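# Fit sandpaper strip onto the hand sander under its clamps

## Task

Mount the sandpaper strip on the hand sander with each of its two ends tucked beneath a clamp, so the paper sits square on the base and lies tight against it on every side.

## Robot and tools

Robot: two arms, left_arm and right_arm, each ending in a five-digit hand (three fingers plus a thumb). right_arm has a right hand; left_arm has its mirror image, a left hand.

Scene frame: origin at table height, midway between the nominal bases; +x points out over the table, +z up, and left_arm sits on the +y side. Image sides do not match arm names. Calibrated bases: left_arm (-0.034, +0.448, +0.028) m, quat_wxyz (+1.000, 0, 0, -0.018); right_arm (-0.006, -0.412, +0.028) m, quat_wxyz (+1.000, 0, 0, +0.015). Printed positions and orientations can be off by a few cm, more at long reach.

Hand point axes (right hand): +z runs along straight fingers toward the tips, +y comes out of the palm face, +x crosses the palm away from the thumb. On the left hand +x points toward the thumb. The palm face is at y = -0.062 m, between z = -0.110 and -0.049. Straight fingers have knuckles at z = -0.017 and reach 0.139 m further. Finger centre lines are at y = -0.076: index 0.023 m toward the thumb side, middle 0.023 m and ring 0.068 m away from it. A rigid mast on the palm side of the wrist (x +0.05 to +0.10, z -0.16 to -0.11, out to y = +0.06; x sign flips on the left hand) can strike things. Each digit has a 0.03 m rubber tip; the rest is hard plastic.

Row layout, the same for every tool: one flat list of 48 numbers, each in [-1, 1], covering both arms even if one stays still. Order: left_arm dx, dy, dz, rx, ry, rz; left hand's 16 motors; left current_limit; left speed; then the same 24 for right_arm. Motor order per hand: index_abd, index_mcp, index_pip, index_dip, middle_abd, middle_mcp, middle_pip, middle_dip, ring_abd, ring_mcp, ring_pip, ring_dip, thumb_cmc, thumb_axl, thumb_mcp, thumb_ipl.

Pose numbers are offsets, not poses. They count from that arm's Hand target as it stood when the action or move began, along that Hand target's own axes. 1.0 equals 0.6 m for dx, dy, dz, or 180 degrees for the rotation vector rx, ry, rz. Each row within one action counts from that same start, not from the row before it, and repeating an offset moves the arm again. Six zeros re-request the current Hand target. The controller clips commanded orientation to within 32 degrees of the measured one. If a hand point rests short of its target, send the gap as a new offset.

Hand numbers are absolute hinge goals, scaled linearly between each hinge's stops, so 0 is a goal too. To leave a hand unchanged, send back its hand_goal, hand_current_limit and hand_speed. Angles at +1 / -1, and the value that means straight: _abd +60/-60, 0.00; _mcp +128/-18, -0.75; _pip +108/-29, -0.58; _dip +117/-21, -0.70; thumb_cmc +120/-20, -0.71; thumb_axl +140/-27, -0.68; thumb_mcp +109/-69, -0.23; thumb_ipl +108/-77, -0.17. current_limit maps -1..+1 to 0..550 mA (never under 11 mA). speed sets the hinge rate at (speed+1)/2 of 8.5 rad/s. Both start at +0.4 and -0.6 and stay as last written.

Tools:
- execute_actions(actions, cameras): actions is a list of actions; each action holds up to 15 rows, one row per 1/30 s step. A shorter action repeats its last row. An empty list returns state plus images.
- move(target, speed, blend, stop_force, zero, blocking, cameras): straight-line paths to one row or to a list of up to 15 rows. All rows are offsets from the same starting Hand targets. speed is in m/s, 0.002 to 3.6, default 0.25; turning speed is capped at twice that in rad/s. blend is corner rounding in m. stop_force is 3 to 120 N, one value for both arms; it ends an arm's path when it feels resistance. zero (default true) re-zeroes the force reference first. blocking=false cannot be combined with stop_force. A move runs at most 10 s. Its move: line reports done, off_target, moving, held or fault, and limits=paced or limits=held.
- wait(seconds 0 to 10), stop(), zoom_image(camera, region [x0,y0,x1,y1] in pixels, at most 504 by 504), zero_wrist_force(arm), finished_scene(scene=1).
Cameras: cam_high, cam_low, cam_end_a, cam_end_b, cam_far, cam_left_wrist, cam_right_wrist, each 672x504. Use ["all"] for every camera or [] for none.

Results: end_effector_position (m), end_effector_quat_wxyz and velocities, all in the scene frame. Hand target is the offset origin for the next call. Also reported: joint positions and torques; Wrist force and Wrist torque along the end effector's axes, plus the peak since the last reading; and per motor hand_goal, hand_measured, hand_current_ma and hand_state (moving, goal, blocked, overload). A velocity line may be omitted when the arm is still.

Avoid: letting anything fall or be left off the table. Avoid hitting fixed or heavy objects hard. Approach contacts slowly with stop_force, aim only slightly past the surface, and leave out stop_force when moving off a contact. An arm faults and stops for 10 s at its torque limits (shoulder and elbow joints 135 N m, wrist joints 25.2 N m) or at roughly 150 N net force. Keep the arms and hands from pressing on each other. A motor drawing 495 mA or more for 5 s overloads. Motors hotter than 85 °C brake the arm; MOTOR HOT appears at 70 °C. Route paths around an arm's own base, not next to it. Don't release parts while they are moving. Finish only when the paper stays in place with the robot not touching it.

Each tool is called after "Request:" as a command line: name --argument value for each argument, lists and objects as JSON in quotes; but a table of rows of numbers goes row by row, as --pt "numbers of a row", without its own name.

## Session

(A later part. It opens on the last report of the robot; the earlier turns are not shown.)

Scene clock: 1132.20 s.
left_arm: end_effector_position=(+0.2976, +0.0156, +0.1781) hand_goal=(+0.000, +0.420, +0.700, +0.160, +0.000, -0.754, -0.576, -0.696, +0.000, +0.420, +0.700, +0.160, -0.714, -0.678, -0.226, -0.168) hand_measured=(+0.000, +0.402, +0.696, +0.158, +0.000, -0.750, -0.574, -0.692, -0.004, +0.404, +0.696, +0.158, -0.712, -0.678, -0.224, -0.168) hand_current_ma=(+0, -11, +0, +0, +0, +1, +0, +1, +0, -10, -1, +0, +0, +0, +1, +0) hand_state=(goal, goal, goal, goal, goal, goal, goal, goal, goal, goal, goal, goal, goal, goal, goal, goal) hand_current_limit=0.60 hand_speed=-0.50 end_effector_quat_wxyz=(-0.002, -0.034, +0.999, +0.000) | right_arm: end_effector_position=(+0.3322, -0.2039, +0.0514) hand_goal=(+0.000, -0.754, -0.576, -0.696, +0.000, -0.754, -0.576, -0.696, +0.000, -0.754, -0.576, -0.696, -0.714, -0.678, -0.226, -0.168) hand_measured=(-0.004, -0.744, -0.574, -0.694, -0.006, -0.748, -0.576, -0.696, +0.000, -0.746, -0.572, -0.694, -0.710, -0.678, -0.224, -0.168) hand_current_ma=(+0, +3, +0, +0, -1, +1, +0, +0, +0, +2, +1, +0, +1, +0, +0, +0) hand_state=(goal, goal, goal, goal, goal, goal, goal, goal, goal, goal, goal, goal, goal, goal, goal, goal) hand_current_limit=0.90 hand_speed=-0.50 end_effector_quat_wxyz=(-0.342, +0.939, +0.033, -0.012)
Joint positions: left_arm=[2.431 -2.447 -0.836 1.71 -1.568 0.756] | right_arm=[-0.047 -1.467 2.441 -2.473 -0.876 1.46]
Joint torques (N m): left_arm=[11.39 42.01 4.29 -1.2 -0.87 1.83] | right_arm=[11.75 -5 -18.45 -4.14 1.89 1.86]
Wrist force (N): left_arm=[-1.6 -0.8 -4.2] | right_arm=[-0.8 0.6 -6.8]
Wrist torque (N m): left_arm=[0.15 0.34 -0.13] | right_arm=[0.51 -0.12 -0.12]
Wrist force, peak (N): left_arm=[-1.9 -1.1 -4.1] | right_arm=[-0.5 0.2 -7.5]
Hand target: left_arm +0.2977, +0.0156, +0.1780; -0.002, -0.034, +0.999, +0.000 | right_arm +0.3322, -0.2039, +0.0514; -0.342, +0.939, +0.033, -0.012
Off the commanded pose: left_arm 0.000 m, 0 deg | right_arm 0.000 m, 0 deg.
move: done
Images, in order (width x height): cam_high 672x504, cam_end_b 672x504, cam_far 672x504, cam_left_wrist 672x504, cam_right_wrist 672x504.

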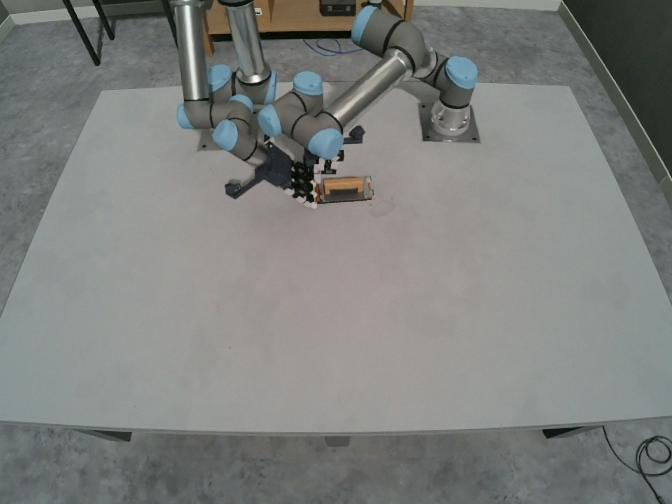

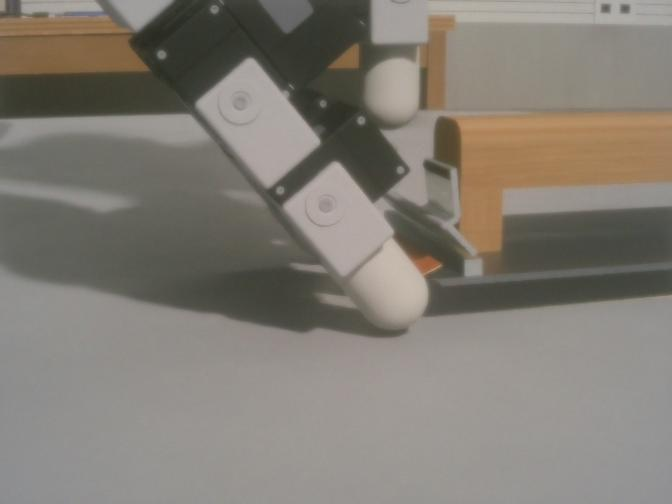

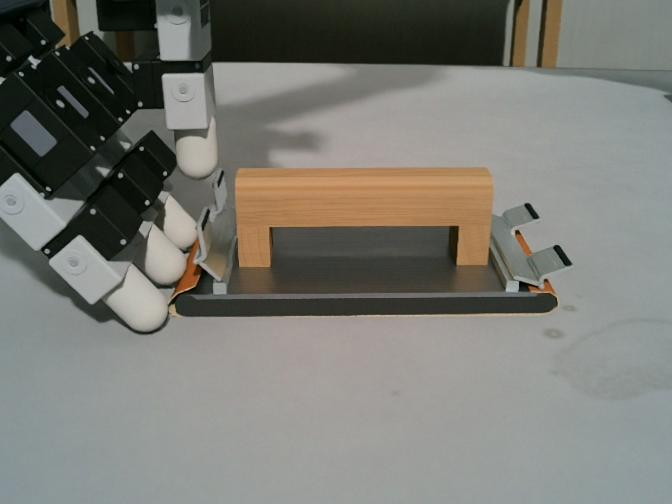

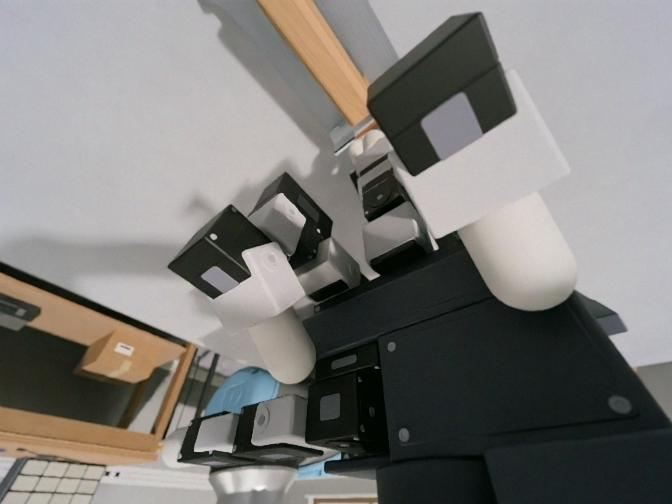

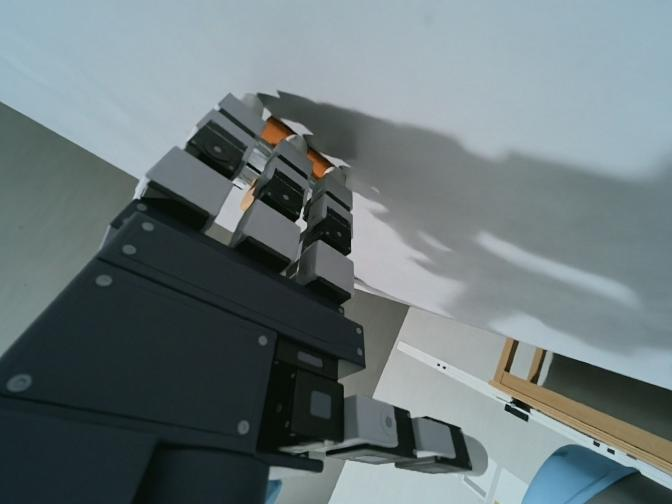

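Request:
move --target '[-0.00718,0.00467,0.01017,0,0,0,0,0.42,0.7,0.16,0,-0.754,-0.576,-0.696,0,0.42,0.7,0.16,-0.714,-0.678,-0.226,-0.168,0.6,-0.5,0,0,0,0,0,0,0,-0.754,-0.576,-0.696,0,-0.754,-0.576,-0.696,0,-0.754,-0.576,-0.696,-0.714,-0.678,-0.226,-0.168,0.9,-0.5]' --speed 0.03 --stop_force 4 --cameras '["cam_end_b", "cam_far", "cam_high", "cam_left_wrist"]'

Request:
zoom_image --camera "cam_high" --region '[300, 165, 380, 225]'

Request:
zoom_image --camera "cam_far" --region '[130, 130, 270, 280]'

Request:
zoom_image --camera "cam_end_b" --region '[330, 60, 500, 290]'

Request:
zoom_image --camera "cam_left_wrist" --region '[300, 70, 420, 170]'

Scene clock: 1159.40 s.
left_arm: end_effector_position=(+0.3018, +0.0187, +0.1719) hand_goal=(+0.000, +0.420, +0.700, +0.160, +0.000, -0.754, -0.576, -0.696, +0.000, +0.420, +0.700, +0.160, -0.714, -0.678, -0.226, -0.168) hand_measured=(+0.000, +0.402, +0.696, +0.158, +0.000, -0.750, -0.574, -0.692, -0.004, +0.404, +0.696, +0.158, -0.712, -0.678, -0.224, -0.168) hand_current_ma=(+0, -11, +0, +0, +0, +1, +0, +1, +0, -10, -1, +0, +0, +0, +1, +0) hand_state=(goal, goal, goal, goal, goal, goal, goal, goal, goal, goal, goal, goal, goal, goal, goal, goal) hand_current_limit=0.60 hand_speed=-0.50 end_effector_quat_wxyz=(-0.002, -0.034, +0.999, +0.000) | right_arm: end_effector_position=(+0.3322, -0.2039, +0.0514) hand_goal=(+0.000, -0.754, -0.576, -0.696, +0.000, -0.754, -0.576, -0.696, +0.000, -0.754, -0.576, -0.696, -0.714, -0.678, -0.226, -0.168) hand_measured=(-0.004, -0.744, -0.574, -0.694, -0.006, -0.748, -0.576, -0.696, +0.000, -0.746, -0.572, -0.694, -0.710, -0.678, -0.224, -0.168) hand_current_ma=(+0, +3, +0, +0, -1, +1, +0, +0, +0, +2, +1, +0, +1, +0, +0, +0) hand_state=(goal, goal, goal, goal, goal, goal, goal, goal, goal, goal, goal, goal, goal, goal, goal, goal) hand_current_limit=0.90 hand_speed=-0.50 end_effector_quat_wxyz=(-0.342, +0.939, +0.033, -0.012)
Joint positions: left_arm=[2.439 -2.449 -0.848 1.724 -1.568 0.764] | right_arm=[-0.047 -1.467 2.441 -2.473 -0.876 1.46]
Joint torques (N m): left_arm=[11.02 42.78 4.89 -0.79 -0.22 1.79] | right_arm=[11.65 -6.34 -17.7 -4.03 1.47 1.59]
Wrist force (N): left_arm=[-1.7 -0.8 -4.1] | right_arm=[-0.7 0.2 -6.9]
Wrist torque (N m): left_arm=[0.14 0.35 -0.13] | right_arm=[0.47 -0.13 -0.12]
Wrist force, peak (N): left_arm=[-1.7 -0.8 -4.4] | right_arm=[-0.7 -0.2 -7.6]
Hand target: left_arm +0.3018, +0.0187, +0.1719; -0.002, -0.034, +0.999, +0.000 | right_arm +0.3322, -0.2039, +0.0514; -0.342, +0.939, +0.033, -0.012
Off the commanded pose: left_arm 0.000 m, 0 deg | right_arm 0.000 m, 0 deg.
move: done
Images, in order (width x height): cam_high 672x504, cam_end_b 672x504, cam_far 672x504, cam_left_wrist 672x504.

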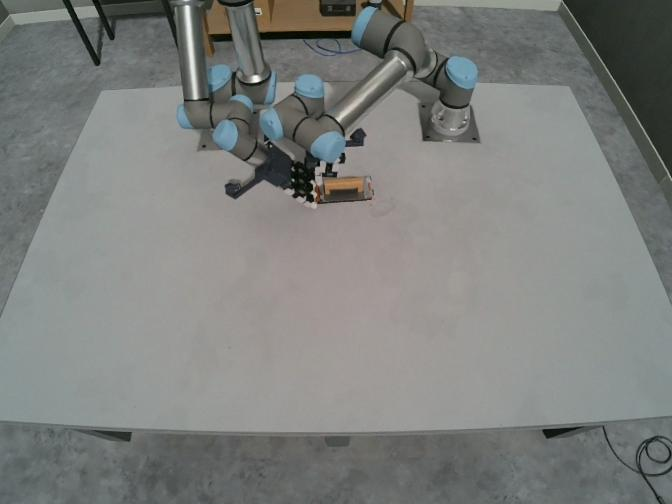

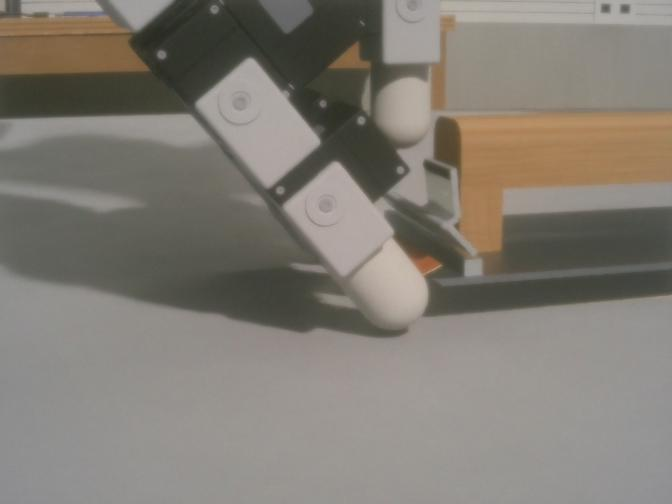

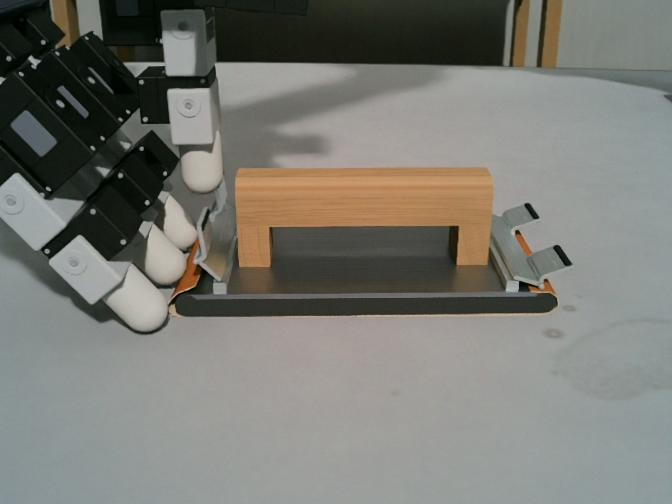

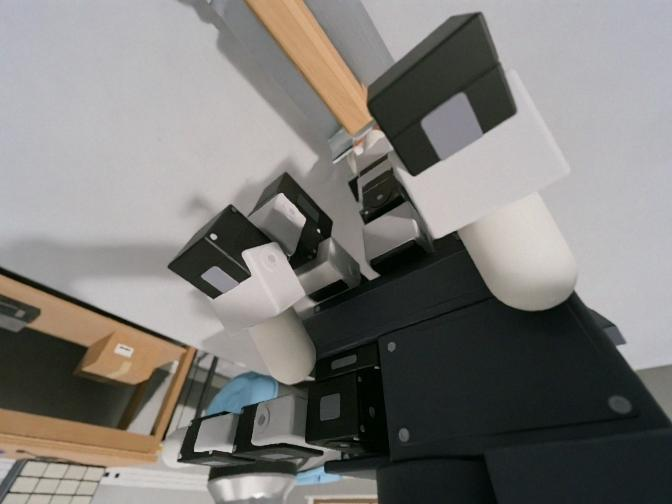

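Scaled by 6.300 from the camera's 672x504 image, which has a finer 960x720 frame.

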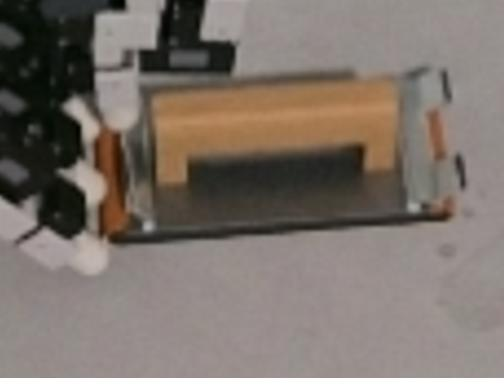

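Scaled by 3.360 from the camera's 672x504 image, which has a finer 960x720 frame.

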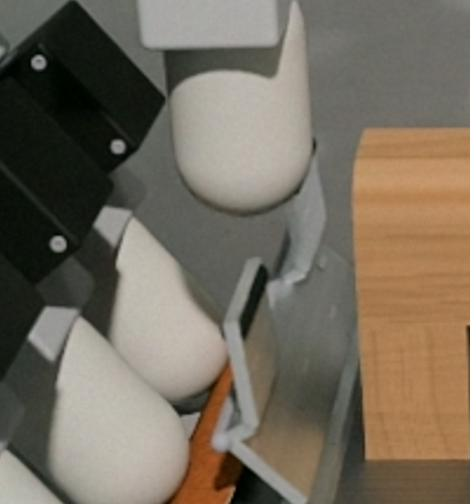

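Scaled by 2.191 from the camera's 672x504 image, which has a finer 960x720 frame.

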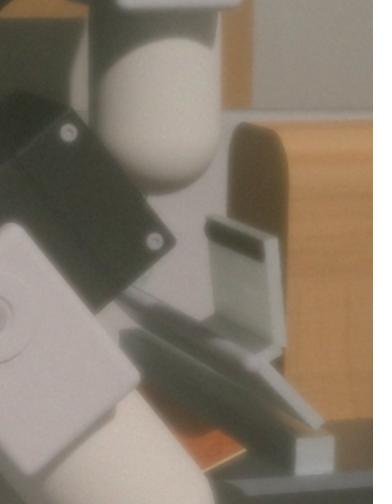

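Scaled by 4.200 from the camera's 672x504 image, which has a finer 960x720 frame.

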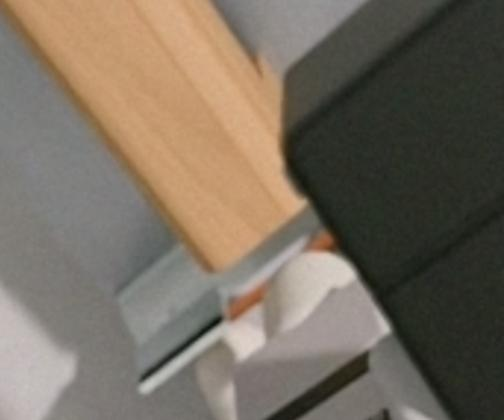

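Request:
move --target '[0,0,0.02167,0,0,0,0,0.42,0.7,0.16,0,-0.754,-0.576,-0.696,0,0.42,0.7,0.16,-0.714,-0.678,-0.226,-0.168,0.6,-0.5,0,0,0,0,0,0,0,-0.754,-0.576,-0.696,0,-0.754,-0.576,-0.696,0,-0.754,-0.576,-0.696,-0.714,-0.678,-0.226,-0.168,0.9,-0.5]' --speed 0.02 --stop_force 4 --cameras '["cam_end_b", "cam_far", "cam_high"]'

Request:
zoom_image --camera "cam_high" --region '[300, 165, 380, 225]'

Request:
zoom_image --camera "cam_far" --region '[130, 150, 270, 300]'

Request:
zoom_image --camera "cam_end_b" --region '[330, 60, 500, 290]'

Scene clock: 1165.60 s.
left_arm: end_effector_position=(+0.3017, +0.0187, +0.1589) hand_goal=(+0.000, +0.420, +0.700, +0.160, +0.000, -0.754, -0.576, -0.696, +0.000, +0.420, +0.700, +0.160, -0.714, -0.678, -0.226, -0.168) hand_measured=(+0.000, +0.402, +0.696, +0.158, +0.000, -0.750, -0.574, -0.692, -0.004, +0.404, +0.696, +0.158, -0.712, -0.678, -0.224, -0.168) hand_current_ma=(+0, -11, +0, +0, +0, +1, +0, +1, +0, -10, -1, +0, +0, +0, +1, +0) hand_state=(goal, goal, goal, goal, goal, goal, goal, goal, goal, goal, goal, goal, goal, goal, goal, goal) hand_current_limit=0.60 hand_speed=-0.50 end_effector_quat_wxyz=(-0.002, -0.034, +0.999, +0.000) | right_arm: end_effector_position=(+0.3322, -0.2039, +0.0514) hand_goal=(+0.000, -0.754, -0.576, -0.696, +0.000, -0.754, -0.576, -0.696, +0.000, -0.754, -0.576, -0.696, -0.714, -0.678, -0.226, -0.168) hand_measured=(-0.004, -0.744, -0.574, -0.694, -0.006, -0.748, -0.576, -0.696, +0.000, -0.746, -0.572, -0.694, -0.710, -0.678, -0.224, -0.168) hand_current_ma=(+0, +3, +0, +0, -1, +1, +0, +0, +0, +2, +1, +0, +1, +0, +0, +0) hand_state=(goal, goal, goal, goal, goal, goal, goal, goal, goal, goal, goal, goal, goal, goal, goal, goal) hand_current_limit=0.90 hand_speed=-0.50 end_effector_quat_wxyz=(-0.342, +0.939, +0.033, -0.012)
Joint positions: left_arm=[2.439 -2.456 -0.869 1.752 -1.568 0.764] | right_arm=[-0.047 -1.467 2.441 -2.473 -0.876 1.46]
Joint torques (N m): left_arm=[-7.72 41.44 6.45 -1.15 -0.93 -0.95] | right_arm=[11.87 -5.99 -17.78 -3.92 1.1 1.81]
Wrist force (N): left_arm=[-1.7 -0.7 -4.0] | right_arm=[-0.7 0.6 -6.5]
Wrist torque (N m): left_arm=[0.16 0.36 -0.14] | right_arm=[0.49 -0.12 -0.12]
Wrist force, peak (N): left_arm=[-1.6 -0.8 -4.4] | right_arm=[-0.9 0.1 -7.6]
Hand target: left_arm +0.3017, +0.0187, +0.1589; -0.002, -0.034, +0.999, +0.000 | right_arm +0.3322, -0.2039, +0.0514; -0.342, +0.939, +0.033, -0.012
Off the commanded pose: left_arm 0.000 m, 0 deg | right_arm 0.000 m, 0 deg.
move: done
Images, in order (width x height): cam_high 672x504, cam_end_b 672x504, cam_far 672x504.

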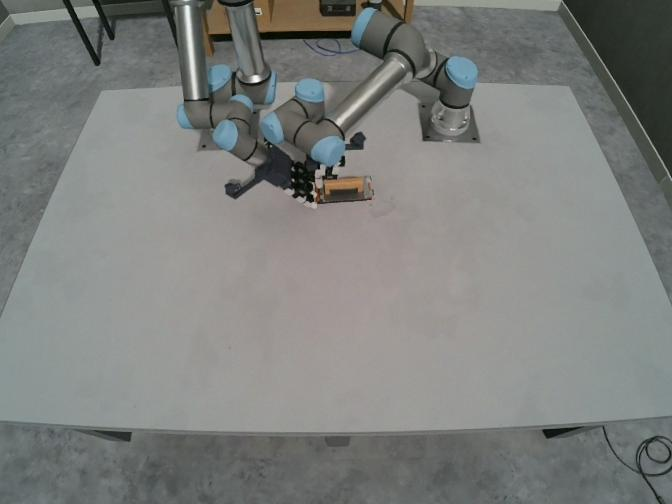

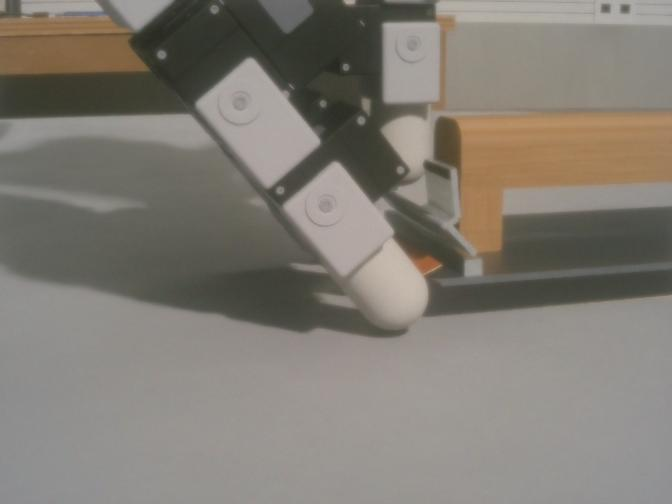

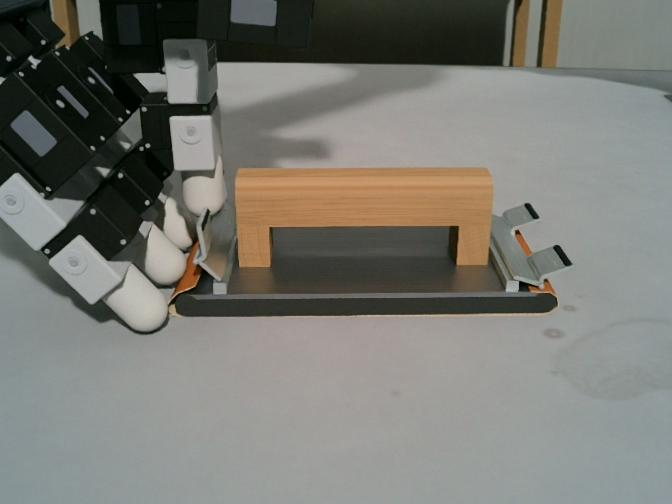

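Scaled by 6.300 from the camera's 672x504 image, which has a finer 960x720 frame.

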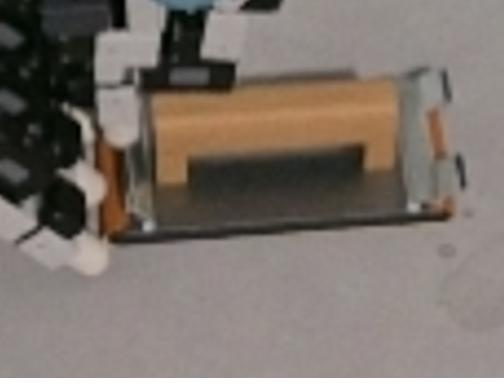

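Scaled by 3.360 from the camera's 672x504 image, which has a finer 960x720 frame.

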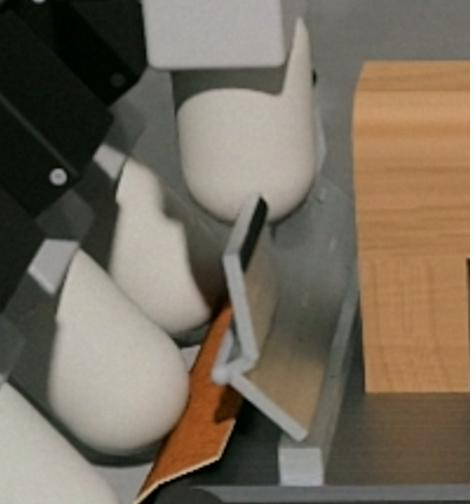

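Scaled by 2.191 from the camera's 672x504 image, which has a finer 960x720 frame.

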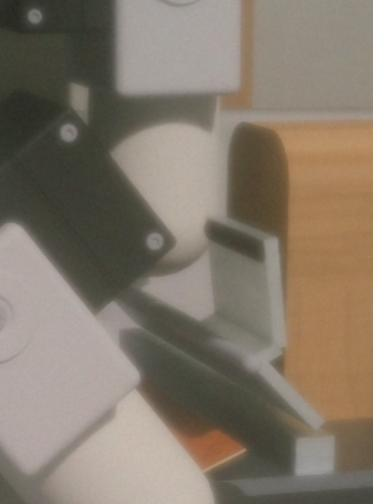

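Request:
move --target '[0,0,0.025,0,0,0,0,0.42,0.7,0.16,0,-0.754,-0.576,-0.696,0,0.42,0.7,0.16,-0.714,-0.678,-0.226,-0.168,0.9,-0.5,0,0,0,0,0,0,0,-0.754,-0.576,-0.696,0,-0.754,-0.576,-0.696,0,-0.754,-0.576,-0.696,-0.714,-0.678,-0.226,-0.168,0.9,-0.5]' --speed 0.01 --stop_force 22 --cameras '["cam_end_b", "cam_far"]'

Request:
zoom_image --camera "cam_far" --region '[120, 160, 260, 330]'

Request:
zoom_image --camera "cam_end_b" --region '[330, 60, 530, 310]'

Scene clock: 1178.30 s.
left_arm: end_effector_position=(+0.3017, +0.0187, +0.1439) hand_goal=(+0.000, +0.420, +0.700, +0.160, +0.000, -0.754, -0.576, -0.696, +0.000, +0.420, +0.700, +0.160, -0.714, -0.678, -0.226, -0.168) hand_measured=(+0.000, +0.402, +0.696, +0.158, +0.000, -0.754, -0.578, -0.696, -0.004, +0.404, +0.696, +0.158, -0.712, -0.678, -0.224, -0.168) hand_current_ma=(+0, -11, +0, +0, +0, +0, +0, +0, +0, -10, -1, +0, +0, +0, +1, +0) hand_state=(goal, goal, goal, goal, goal, goal, goal, goal, goal, goal, goal, goal, goal, goal, goal, goal) hand_current_limit=0.90 hand_speed=-0.50 end_effector_quat_wxyz=(-0.002, -0.034, +0.999, +0.000) | right_arm: end_effector_position=(+0.3322, -0.2039, +0.0514) hand_goal=(+0.000, -0.754, -0.576, -0.696, +0.000, -0.754, -0.576, -0.696, +0.000, -0.754, -0.576, -0.696, -0.714, -0.678, -0.226, -0.168) hand_measured=(-0.004, -0.736, -0.570, -0.694, -0.004, -0.712, -0.584, -0.700, +0.000, -0.746, -0.572, -0.694, -0.710, -0.678, -0.224, -0.168) hand_current_ma=(+0, +10, +1, +0, +0, +42, -2, -1, +0, +2, +1, +0, +1, +0, +0, +0) hand_state=(goal, goal, goal, goal, goal, blocked, goal, goal, goal, goal, goal, goal, goal, goal, goal, goal) hand_current_limit=0.90 hand_speed=-0.50 end_effector_quat_wxyz=(-0.342, +0.939, +0.033, -0.012)
Joint positions: left_arm=[2.439 -2.465 -0.891 1.783 -1.568 0.764] | right_arm=[-0.047 -1.467 2.441 -2.473 -0.876 1.46]
Joint torques (N m): left_arm=[-7.05 38.81 2.36 -0.09 0.91 -1.4] | right_arm=[-3.44 -18.42 -17.6 -3.5 3.42 -0.31]
Wrist force (N): left_arm=[-1.6 2.9 -8.3] | right_arm=[0.1 5.2 1.1]
Wrist torque (N m): left_arm=[0.62 0.21 -0.21] | right_arm=[-0.16 -0.10 0.03]
Wrist force, peak (N): left_arm=[-1.6 -1.4 -18.3] | right_arm=[-1.0 -0.1 -7.4]
Hand target: left_arm +0.3017, +0.0187, +0.1439; -0.002, -0.034, +0.999, +0.000 | right_arm +0.3322, -0.2039, +0.0514; -0.342, +0.939, +0.033, -0.012
Off the commanded pose: left_arm 0.000 m, 0 deg | right_arm 0.000 m, 0 deg.
move: done
Images, in order (width x height): cam_end_b 672x504, cam_far 672x504.

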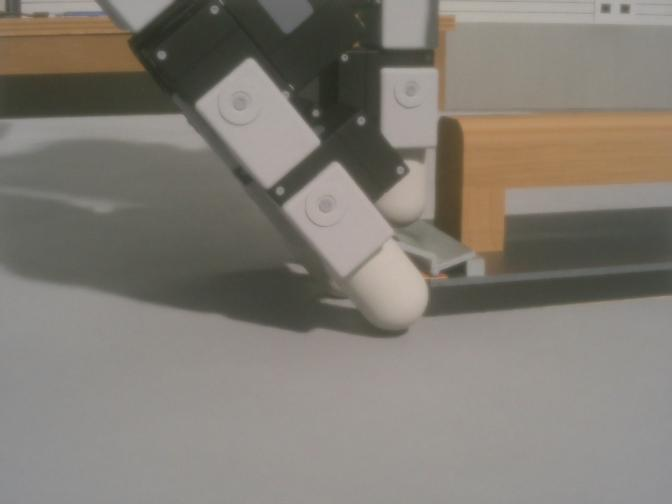

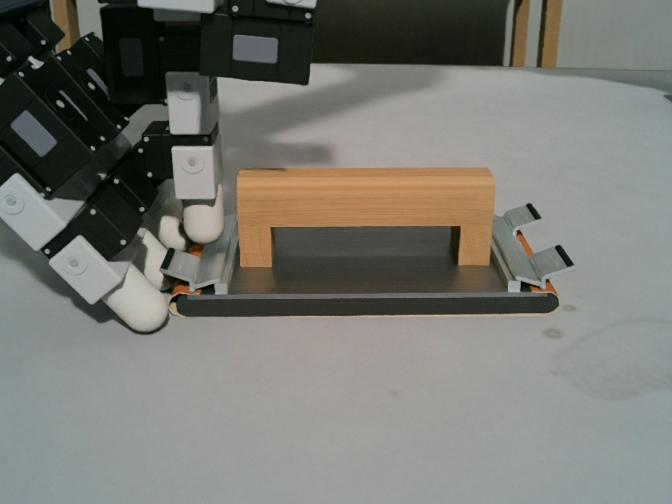

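Scaled by 2.965 from the camera's 672x504 image, which has a finer 960x720 frame.

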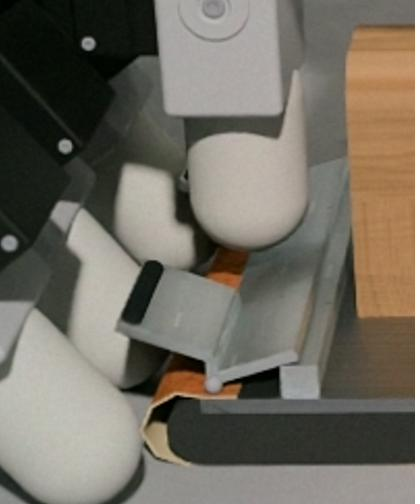

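Scaled by 2.016 from the camera's 672x504 image, which has a finer 960x720 frame.

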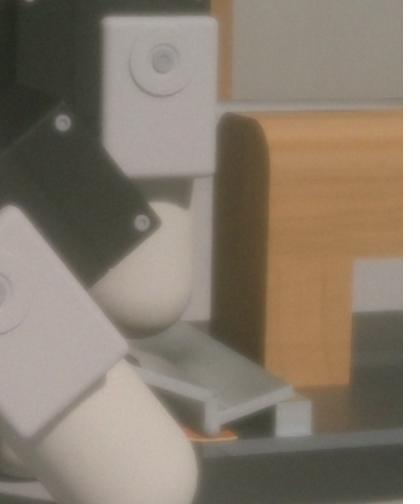

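Request:
move --target '[0,0,0,0,0,0,0,0.42,0.7,0.16,0,-0.754,-0.576,-0.696,0,0.42,0.7,0.16,-0.714,-0.678,-0.226,-0.168,0.9,-0.5,-0.00583,0.06368,-0.05343,0,0,0,0,-0.754,-0.576,-0.696,0,-0.754,-0.576,-0.696,0,-0.754,-0.576,-0.696,-0.714,-0.678,-0.226,-0.168,0.9,-0.5]' --speed 0.05 --cameras '["cam_end_b", "cam_far", "cam_end_a"]'

Request:
zoom_image --camera "cam_far" --region '[120, 160, 260, 330]'

Request:
zoom_image --camera "cam_end_b" --region '[300, 130, 520, 330]'

Request:
zoom_image --camera "cam_end_a" --region '[340, 130, 560, 300]'

Scene clock: 1191.37 s.
left_arm: end_effector_position=(+0.3017, +0.0187, +0.1438) hand_goal=(+0.000, +0.420, +0.700, +0.160, +0.000, -0.754, -0.576, -0.696, +0.000, +0.420, +0.700, +0.160, -0.714, -0.678, -0.226, -0.168) hand_measured=(+0.000, +0.402, +0.696, +0.158, +0.000, -0.754, -0.578, -0.696, -0.004, +0.404, +0.696, +0.158, -0.712, -0.678, -0.224, -0.168) hand_current_ma=(+0, -11, +0, +0, +0, +0, +0, +0, +0, -10, -1, +0, +0, +0, +1, +0) hand_state=(goal, goal, goal, goal, goal, goal, goal, goal, goal, goal, goal, goal, goal, goal, goal, goal) hand_current_limit=0.90 hand_speed=-0.50 end_effector_quat_wxyz=(-0.002, -0.034, +0.999, +0.000) | right_arm: end_effector_position=(+0.3322, -0.2538, +0.0514) hand_goal=(+0.000, -0.754, -0.576, -0.696, +0.000, -0.754, -0.576, -0.696, +0.000, -0.754, -0.576, -0.696, -0.714, -0.678, -0.226, -0.168) hand_measured=(-0.004, -0.738, -0.570, -0.694, -0.004, -0.736, -0.576, -0.698, +0.000, -0.746, -0.572, -0.694, -0.710, -0.678, -0.224, -0.168) hand_current_ma=(+0, +9, +1, +0, +0, +10, +0, +0, +0, +2, +1, +0, +1, +0, +0, +0) hand_state=(goal, goal, goal, goal, goal, goal, goal, goal, goal, goal, goal, goal, goal, goal, goal, goal) hand_current_limit=0.90 hand_speed=-0.50 end_effector_quat_wxyz=(-0.342, +0.939, +0.033, -0.012)
Joint positions: left_arm=[2.439 -2.465 -0.891 1.783 -1.568 0.764] | right_arm=[-0.186 -1.529 2.461 -2.319 -0.894 1.281]
Joint torques (N m): left_arm=[-7.12 57.88 8.67 -3.03 0.97 -1.08] | right_arm=[-9.5 -26.11 -7.23 -1.14 -0.49 -1.49]
Wrist force (N): left_arm=[-1.5 -0.5 -4.0] | right_arm=[0.1 -0.1 0.4]
Wrist torque (N m): left_arm=[0.18 0.33 -0.11] | right_arm=[-0.09 -0.07 0.05]
Wrist force, peak (N): left_arm=[-1.6 2.7 -9.3] | right_arm=[0.1 5.6 1.6]
Hand target: left_arm +0.3017, +0.0187, +0.1439; -0.002, -0.034, +0.999, +0.000 | right_arm +0.3322, -0.2539, +0.0514; -0.342, +0.939, +0.033, -0.012
Off the commanded pose: left_arm 0.000 m, 0 deg | right_arm 0.000 m, 0 deg.
move: done
Images, in order (width x height): cam_end_a 672x504, cam_end_b 672x504, cam_far 672x504.

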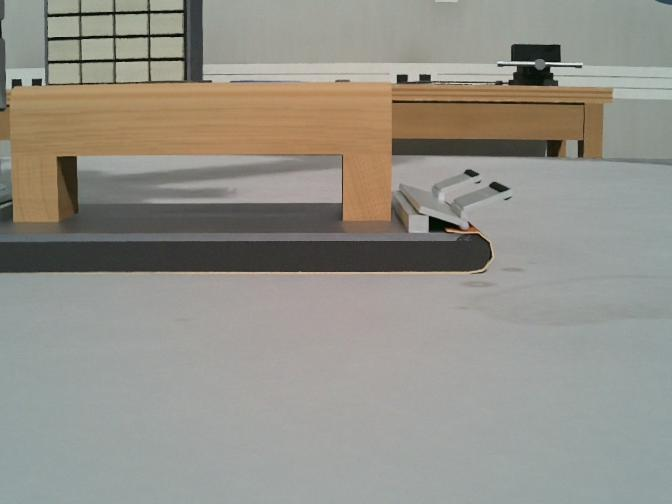

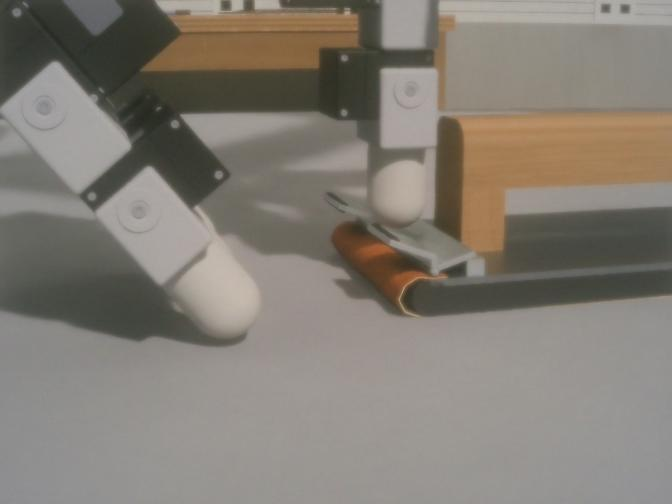

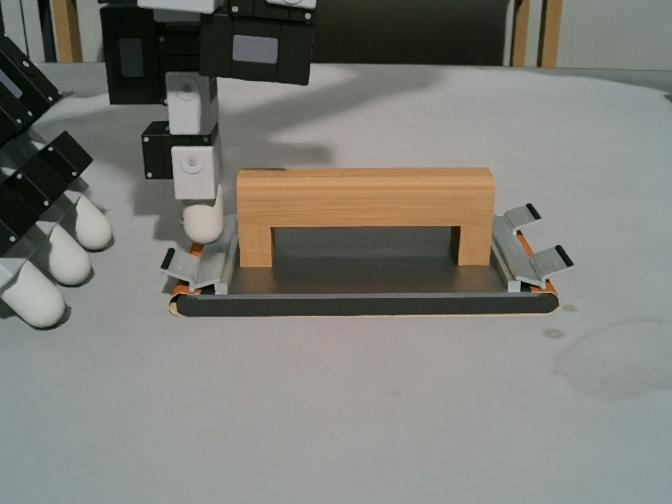

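Scaled by 2.965 from the camera's 672x504 image, which has a finer 960x720 frame.

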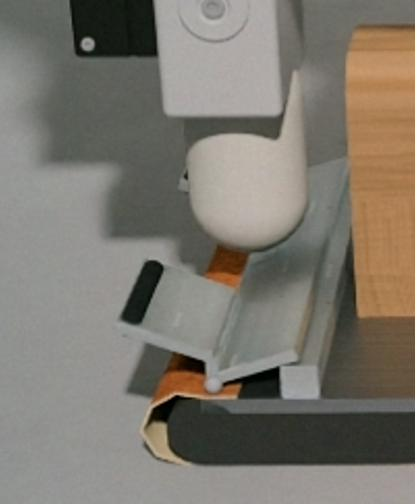

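Scaled by 2.291 from the camera's 672x504 image, which has a finer 960x720 frame.

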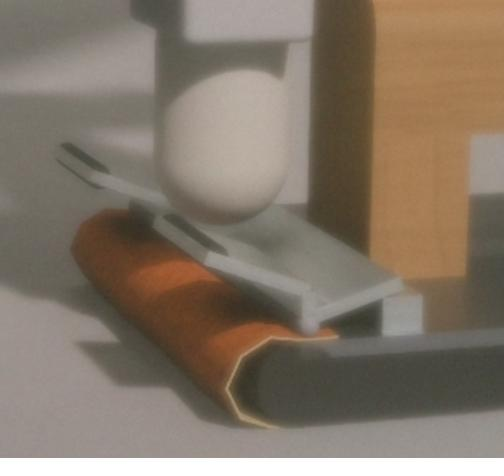

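Scaled by 2.291 from the camera's 672x504 image, which has a finer 960x720 frame.

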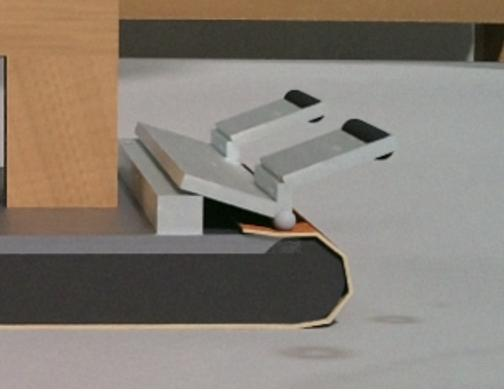

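Request:
move --pt "0 0 -0.15 0 0 0 0 0.42 0.7 0.16 0 -0.754 -0.576 -0.696 0 0.42 0.7 0.16 -0.714 -0.678 -0.226 -0.168 0.9 -0.5 0 0 0 0 0 0 0 -0.754 -0.576 -0.696 0 -0.754 -0.576 -0.696 0 -0.754 -0.576 -0.696 -0.714 -0.678 -0.226 -0.168 0.9 -0.5" --pt "-0.02743 0.49097 -0.09367 0.2222 -0.0019 -0.0053 0 -0.754 -0.576 -0.696 0 -0.754 -0.576 -0.696 0 -0.754 -0.576 -0.696 -0.714 -0.678 -0.226 -0.168 0.9 -0.3 -0.01953 -0.01547 0.01517 0 -0.00536 -0.00638 0 -0.754 -0.576 -0.696 0 -0.754 -0.576 -0.696 0 -0.754 -0.576 -0.696 -0.714 -0.678 -0.226 -0.168 0.9 -0.5" --pt "-0.02743 0.49097 0.15633 0.2222 -0.0019 -0.0053 0 -0.754 -0.576 -0.696 0 -0.754 -0.576 -0.696 0 -0.754 -0.576 -0.696 -0.714 -0.678 -0.226 -0.168 0.9 -0.3 -0.01953 -0.01547 0.01517 0 -0.00536 -0.00638 0 -0.754 -0.576 -0.696 0 -0.754 -0.576 -0.696 0 -0.754 -0.576 -0.696 -0.714 -0.678 -0.226 -0.168 0.9 -0.5" --speed '[0.08, 0.25, 0.15]' --blend '[0.03, 0, 0]' --cameras '["cam_end_b", "cam_far", "cam_end_a", "cam_right_wrist"]'

Request:
zoom_image --camera "cam_far" --region '[60, 160, 260, 330]'

Request:
zoom_image --camera "cam_end_b" --region '[270, 130, 520, 350]'

Request:
zoom_image --camera "cam_right_wrist" --region '[190, 70, 370, 200]'

Scene clock: 1239.20 s.
left_arm: end_effector_position=(+0.2976, +0.3136, +0.0499) hand_goal=(+0.000, -0.754, -0.576, -0.696, +0.000, -0.754, -0.576, -0.696, +0.000, -0.754, -0.576, -0.696, -0.714, -0.678, -0.226, -0.168) hand_measured=(+0.000, -0.738, -0.570, -0.694, +0.000, -0.750, -0.576, -0.696, -0.004, -0.740, -0.570, -0.694, -0.710, -0.678, -0.224, -0.168) hand_current_ma=(+0, +9, +2, +0, +0, +1, +0, +0, +0, +8, +2, +0, +1, +0, +1, +0) hand_state=(goal, goal, goal, goal, goal, goal, goal, goal, goal, goal, goal, goal, goal, goal, goal, goal) hand_current_limit=0.90 hand_speed=-0.30 end_effector_quat_wxyz=(+0.013, -0.041, +0.939, -0.342) | right_arm: end_effector_position=(+0.3196, -0.2418, +0.0504) hand_goal=(+0.000, -0.754, -0.576, -0.696, +0.000, -0.754, -0.576, -0.696, +0.000, -0.754, -0.576, -0.696, -0.714, -0.678, -0.226, -0.168) hand_measured=(-0.004, -0.738, -0.570, -0.694, -0.004, -0.736, -0.576, -0.698, +0.000, -0.746, -0.572, -0.694, -0.710, -0.678, -0.224, -0.168) hand_current_ma=(+0, +9, +1, +0, +0, +10, +0, +0, +0, +2, +1, +0, +1, +0, +0, +0) hand_state=(goal, goal, goal, goal, goal, goal, goal, goal, goal, goal, goal, goal, goal, goal, goal, goal) hand_current_limit=0.90 hand_speed=-0.50 end_effector_quat_wxyz=(-0.341, +0.939, +0.045, -0.016)
Joint positions: left_arm=[3.423 -2.012 -2.033 2.338 -0.883 1.778] | right_arm=[-0.154 -1.542 2.482 -2.331 -0.893 1.289]
Joint torques (N m): left_arm=[-7.73 16.53 -1.95 -0.8 2.65 -1.38] | right_arm=[10.22 -26.08 -7.47 -4.09 2.52 1.88]
Wrist force (N): left_arm=[-1.2 -2.0 -4.3] | right_arm=[-0.1 0.0 0.6]
Wrist torque (N m): left_arm=[0.03 0.22 -0.12] | right_arm=[-0.09 -0.06 -0.10]
Wrist force, peak (N): left_arm=[-1.7 -3.0 -5.2] | right_arm=[0.3 0.1 0.7]
Hand target: left_arm +0.2976, +0.3136, +0.0498; +0.013, -0.041, +0.939, -0.342 | right_arm +0.3196, -0.2418, +0.0504; -0.341, +0.939, +0.045, -0.016
Off the commanded pose: left_arm 0.000 m, 0 deg | right_arm 0.000 m, 0 deg.
move: done
Images, in order (width x height): cam_end_a 672x504, cam_end_b 672x504, cam_far 672x504, cam_right_wrist 672x504.

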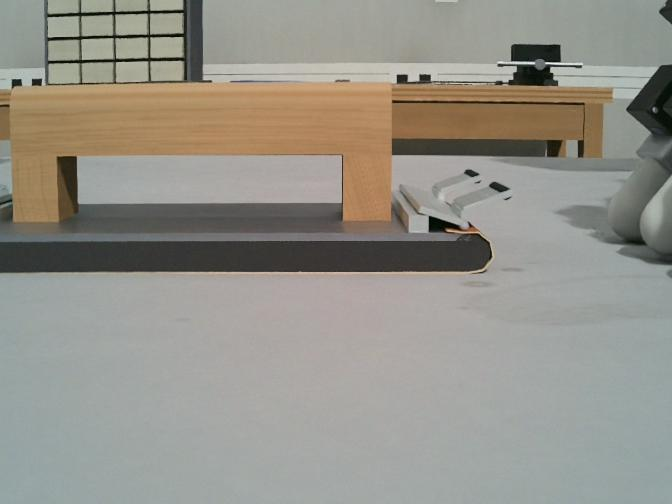

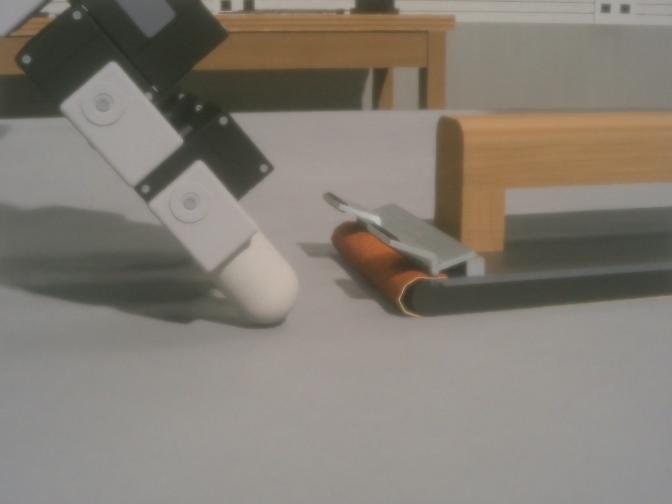

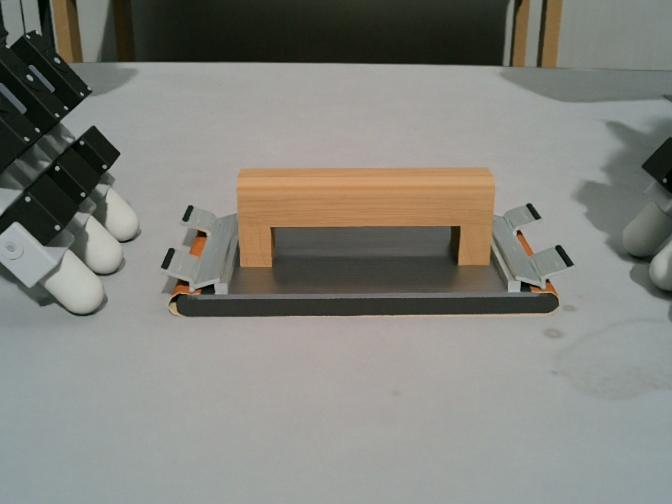

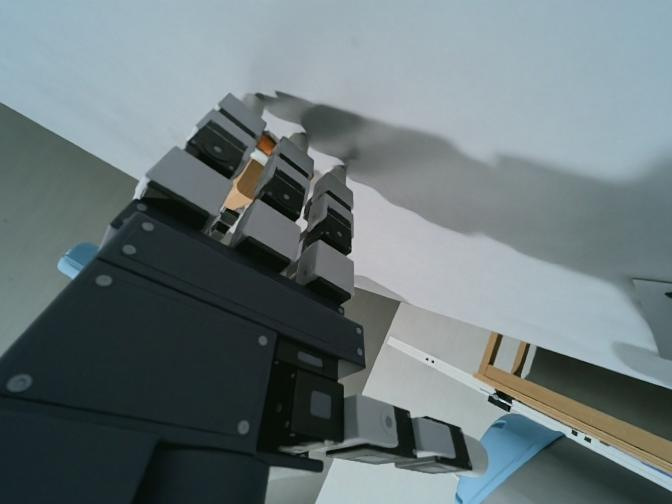

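Scaled by 2.520 from the camera's 672x504 image, which has a finer 960x720 frame.

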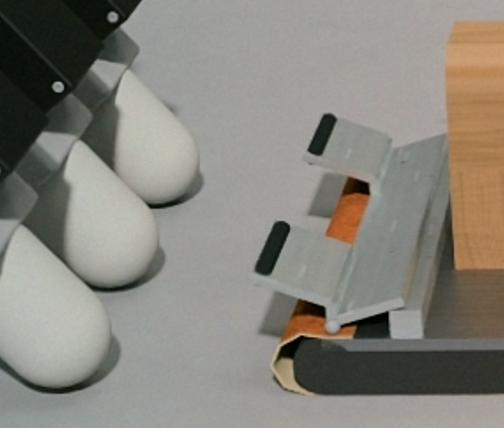

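Scaled by 2.016 from the camera's 672x504 image, which has a finer 960x720 frame.

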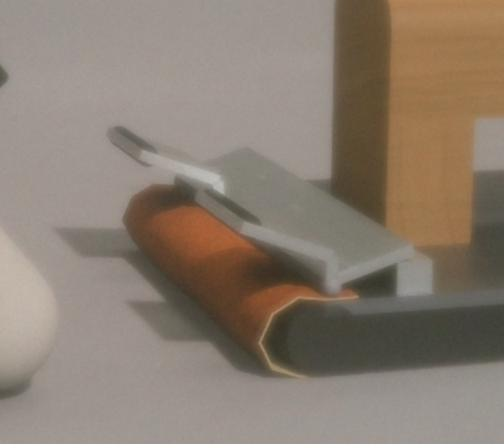

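Scaled by 2.800 from the camera's 672x504 image, which has a finer 960x720 frame.

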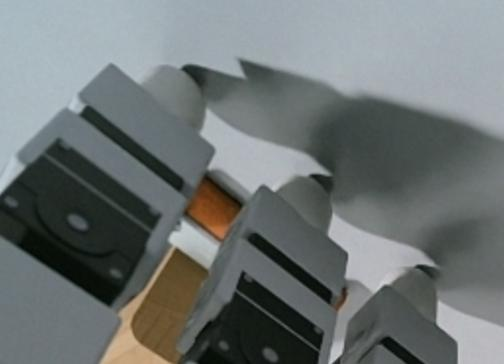

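Request:
move --target '[0.00812,-0.07109,0.05963,0,0,0,0,-0.754,-0.576,-0.696,0,-0.754,-0.576,-0.696,0,-0.754,-0.576,-0.696,-0.714,-0.678,-0.226,-0.168,0.9,-0.3,0.00431,-0.03431,0.02879,0,0,0,0,-0.754,-0.576,-0.696,0,-0.754,-0.576,-0.696,0,-0.754,-0.576,-0.696,-0.714,-0.678,-0.226,-0.168,0.9,-0.5]' --speed 0.03 --stop_force 5 --cameras '["cam_end_b", "cam_far", "cam_end_a"]'

Request:
zoom_image --camera "cam_far" --region '[100, 160, 300, 330]'

Request:
zoom_image --camera "cam_end_a" --region '[340, 130, 560, 300]'

Scene clock: 1253.70 s.
left_arm: end_effector_position=(+0.2975, +0.2577, +0.0499) hand_goal=(+0.000, -0.754, -0.576, -0.696, +0.000, -0.754, -0.576, -0.696, +0.000, -0.754, -0.576, -0.696, -0.714, -0.678, -0.226, -0.168) hand_measured=(+0.000, -0.738, -0.570, -0.694, +0.000, -0.746, -0.574, -0.696, -0.002, -0.740, -0.570, -0.694, -0.710, -0.678, -0.224, -0.168) hand_current_ma=(+0, +9, +2, +0, +0, +3, +0, +0, +0, +7, +2, +0, +1, +0, +1, +0) hand_state=(goal, goal, goal, goal, goal, goal, goal, goal, goal, goal, goal, goal, goal, goal, goal, goal) hand_current_limit=0.90 hand_speed=-0.30 end_effector_quat_wxyz=(+0.013, -0.041, +0.939, -0.342) | right_arm: end_effector_position=(+0.3196, -0.2148, +0.0504) hand_goal=(+0.000, -0.754, -0.576, -0.696, +0.000, -0.754, -0.576, -0.696, +0.000, -0.754, -0.576, -0.696, -0.714, -0.678, -0.226, -0.168) hand_measured=(-0.004, -0.738, -0.570, -0.694, -0.004, -0.736, -0.576, -0.698, +0.000, -0.746, -0.572, -0.694, -0.710, -0.678, -0.224, -0.168) hand_current_ma=(+0, +9, +1, +0, +0, +10, +0, +0, +0, +2, +1, +0, +1, +0, +0, +0) hand_state=(goal, goal, goal, goal, goal, goal, goal, goal, goal, goal, goal, goal, goal, goal, goal, goal) hand_current_limit=0.90 hand_speed=-0.50 end_effector_quat_wxyz=(-0.341, +0.939, +0.045, -0.016)
Joint positions: left_arm=[3.257 -2.008 -1.985 2.424 -0.872 1.563] | right_arm=[-0.076 -1.507 2.471 -2.418 -0.881 1.388]
Joint torques (N m): left_arm=[-7.42 18.22 22.79 -0.93 0.18 -1.37] | right_arm=[10.33 -5.75 -20.54 -4.45 2.63 1.88]
Wrist force (N): left_arm=[-1.5 -2.3 -5.1] | right_arm=[0.0 0.2 0.3]
Wrist torque (N m): left_arm=[0.02 0.22 -0.11] | right_arm=[-0.05 -0.07 -0.06]
Wrist force, peak (N): left_arm=[-1.6 -2.5 -6.2] | right_arm=[0.0 0.7 0.5]
Hand target: left_arm +0.2975, +0.2577, +0.0499; +0.013, -0.041, +0.939, -0.342 | right_arm +0.3196, -0.2148, +0.0504; -0.341, +0.939, +0.045, -0.016
Off the commanded pose: left_arm 0.000 m, 0 deg | right_arm 0.000 m, 0 deg.
move: done
Images, in order (width x height): cam_end_a 672x504, cam_end_b 672x504, cam_far 672x504.

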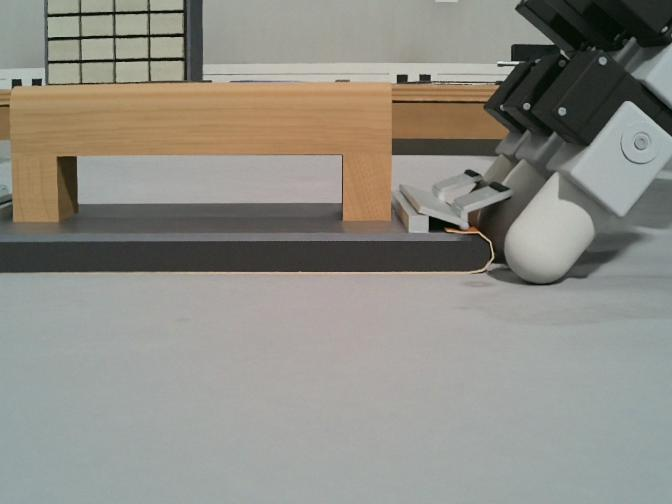

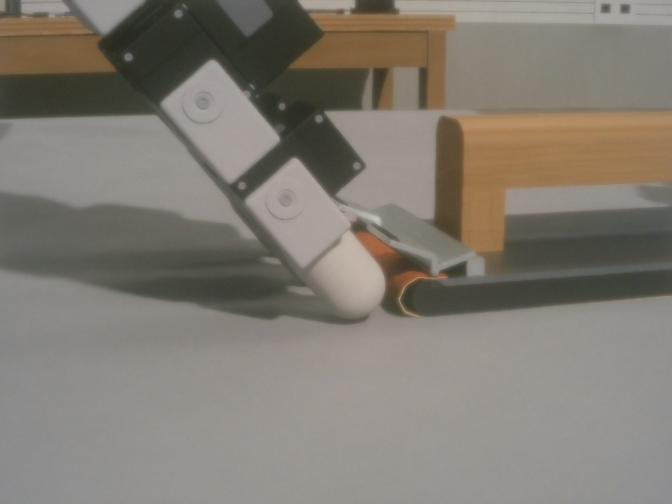

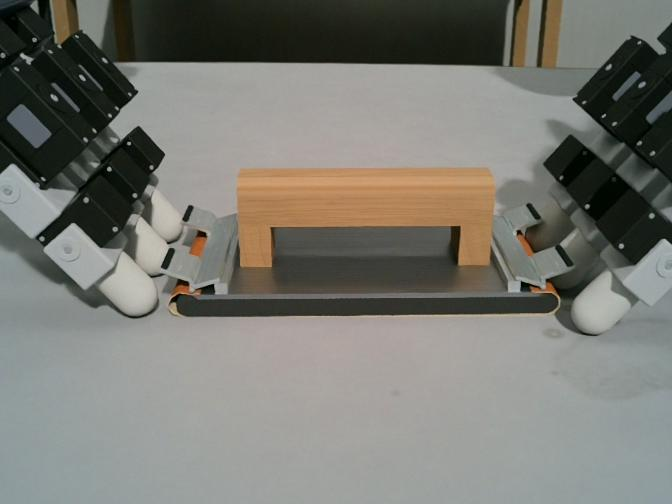

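Scaled by 2.520 from the camera's 672x504 image, which has a finer 960x720 frame.

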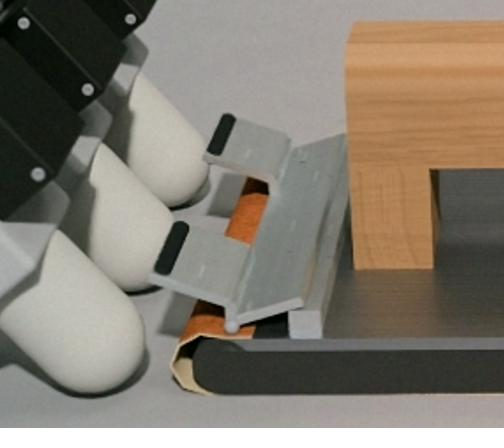

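Scaled by 2.291 from the camera's 672x504 image, which has a finer 960x720 frame.

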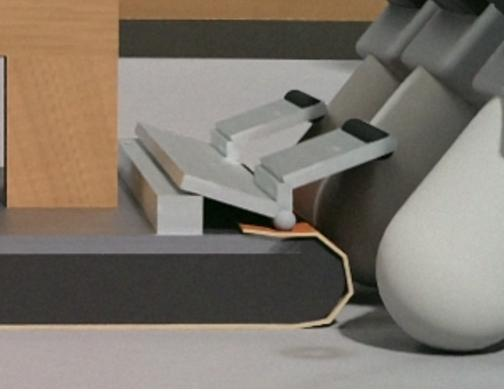

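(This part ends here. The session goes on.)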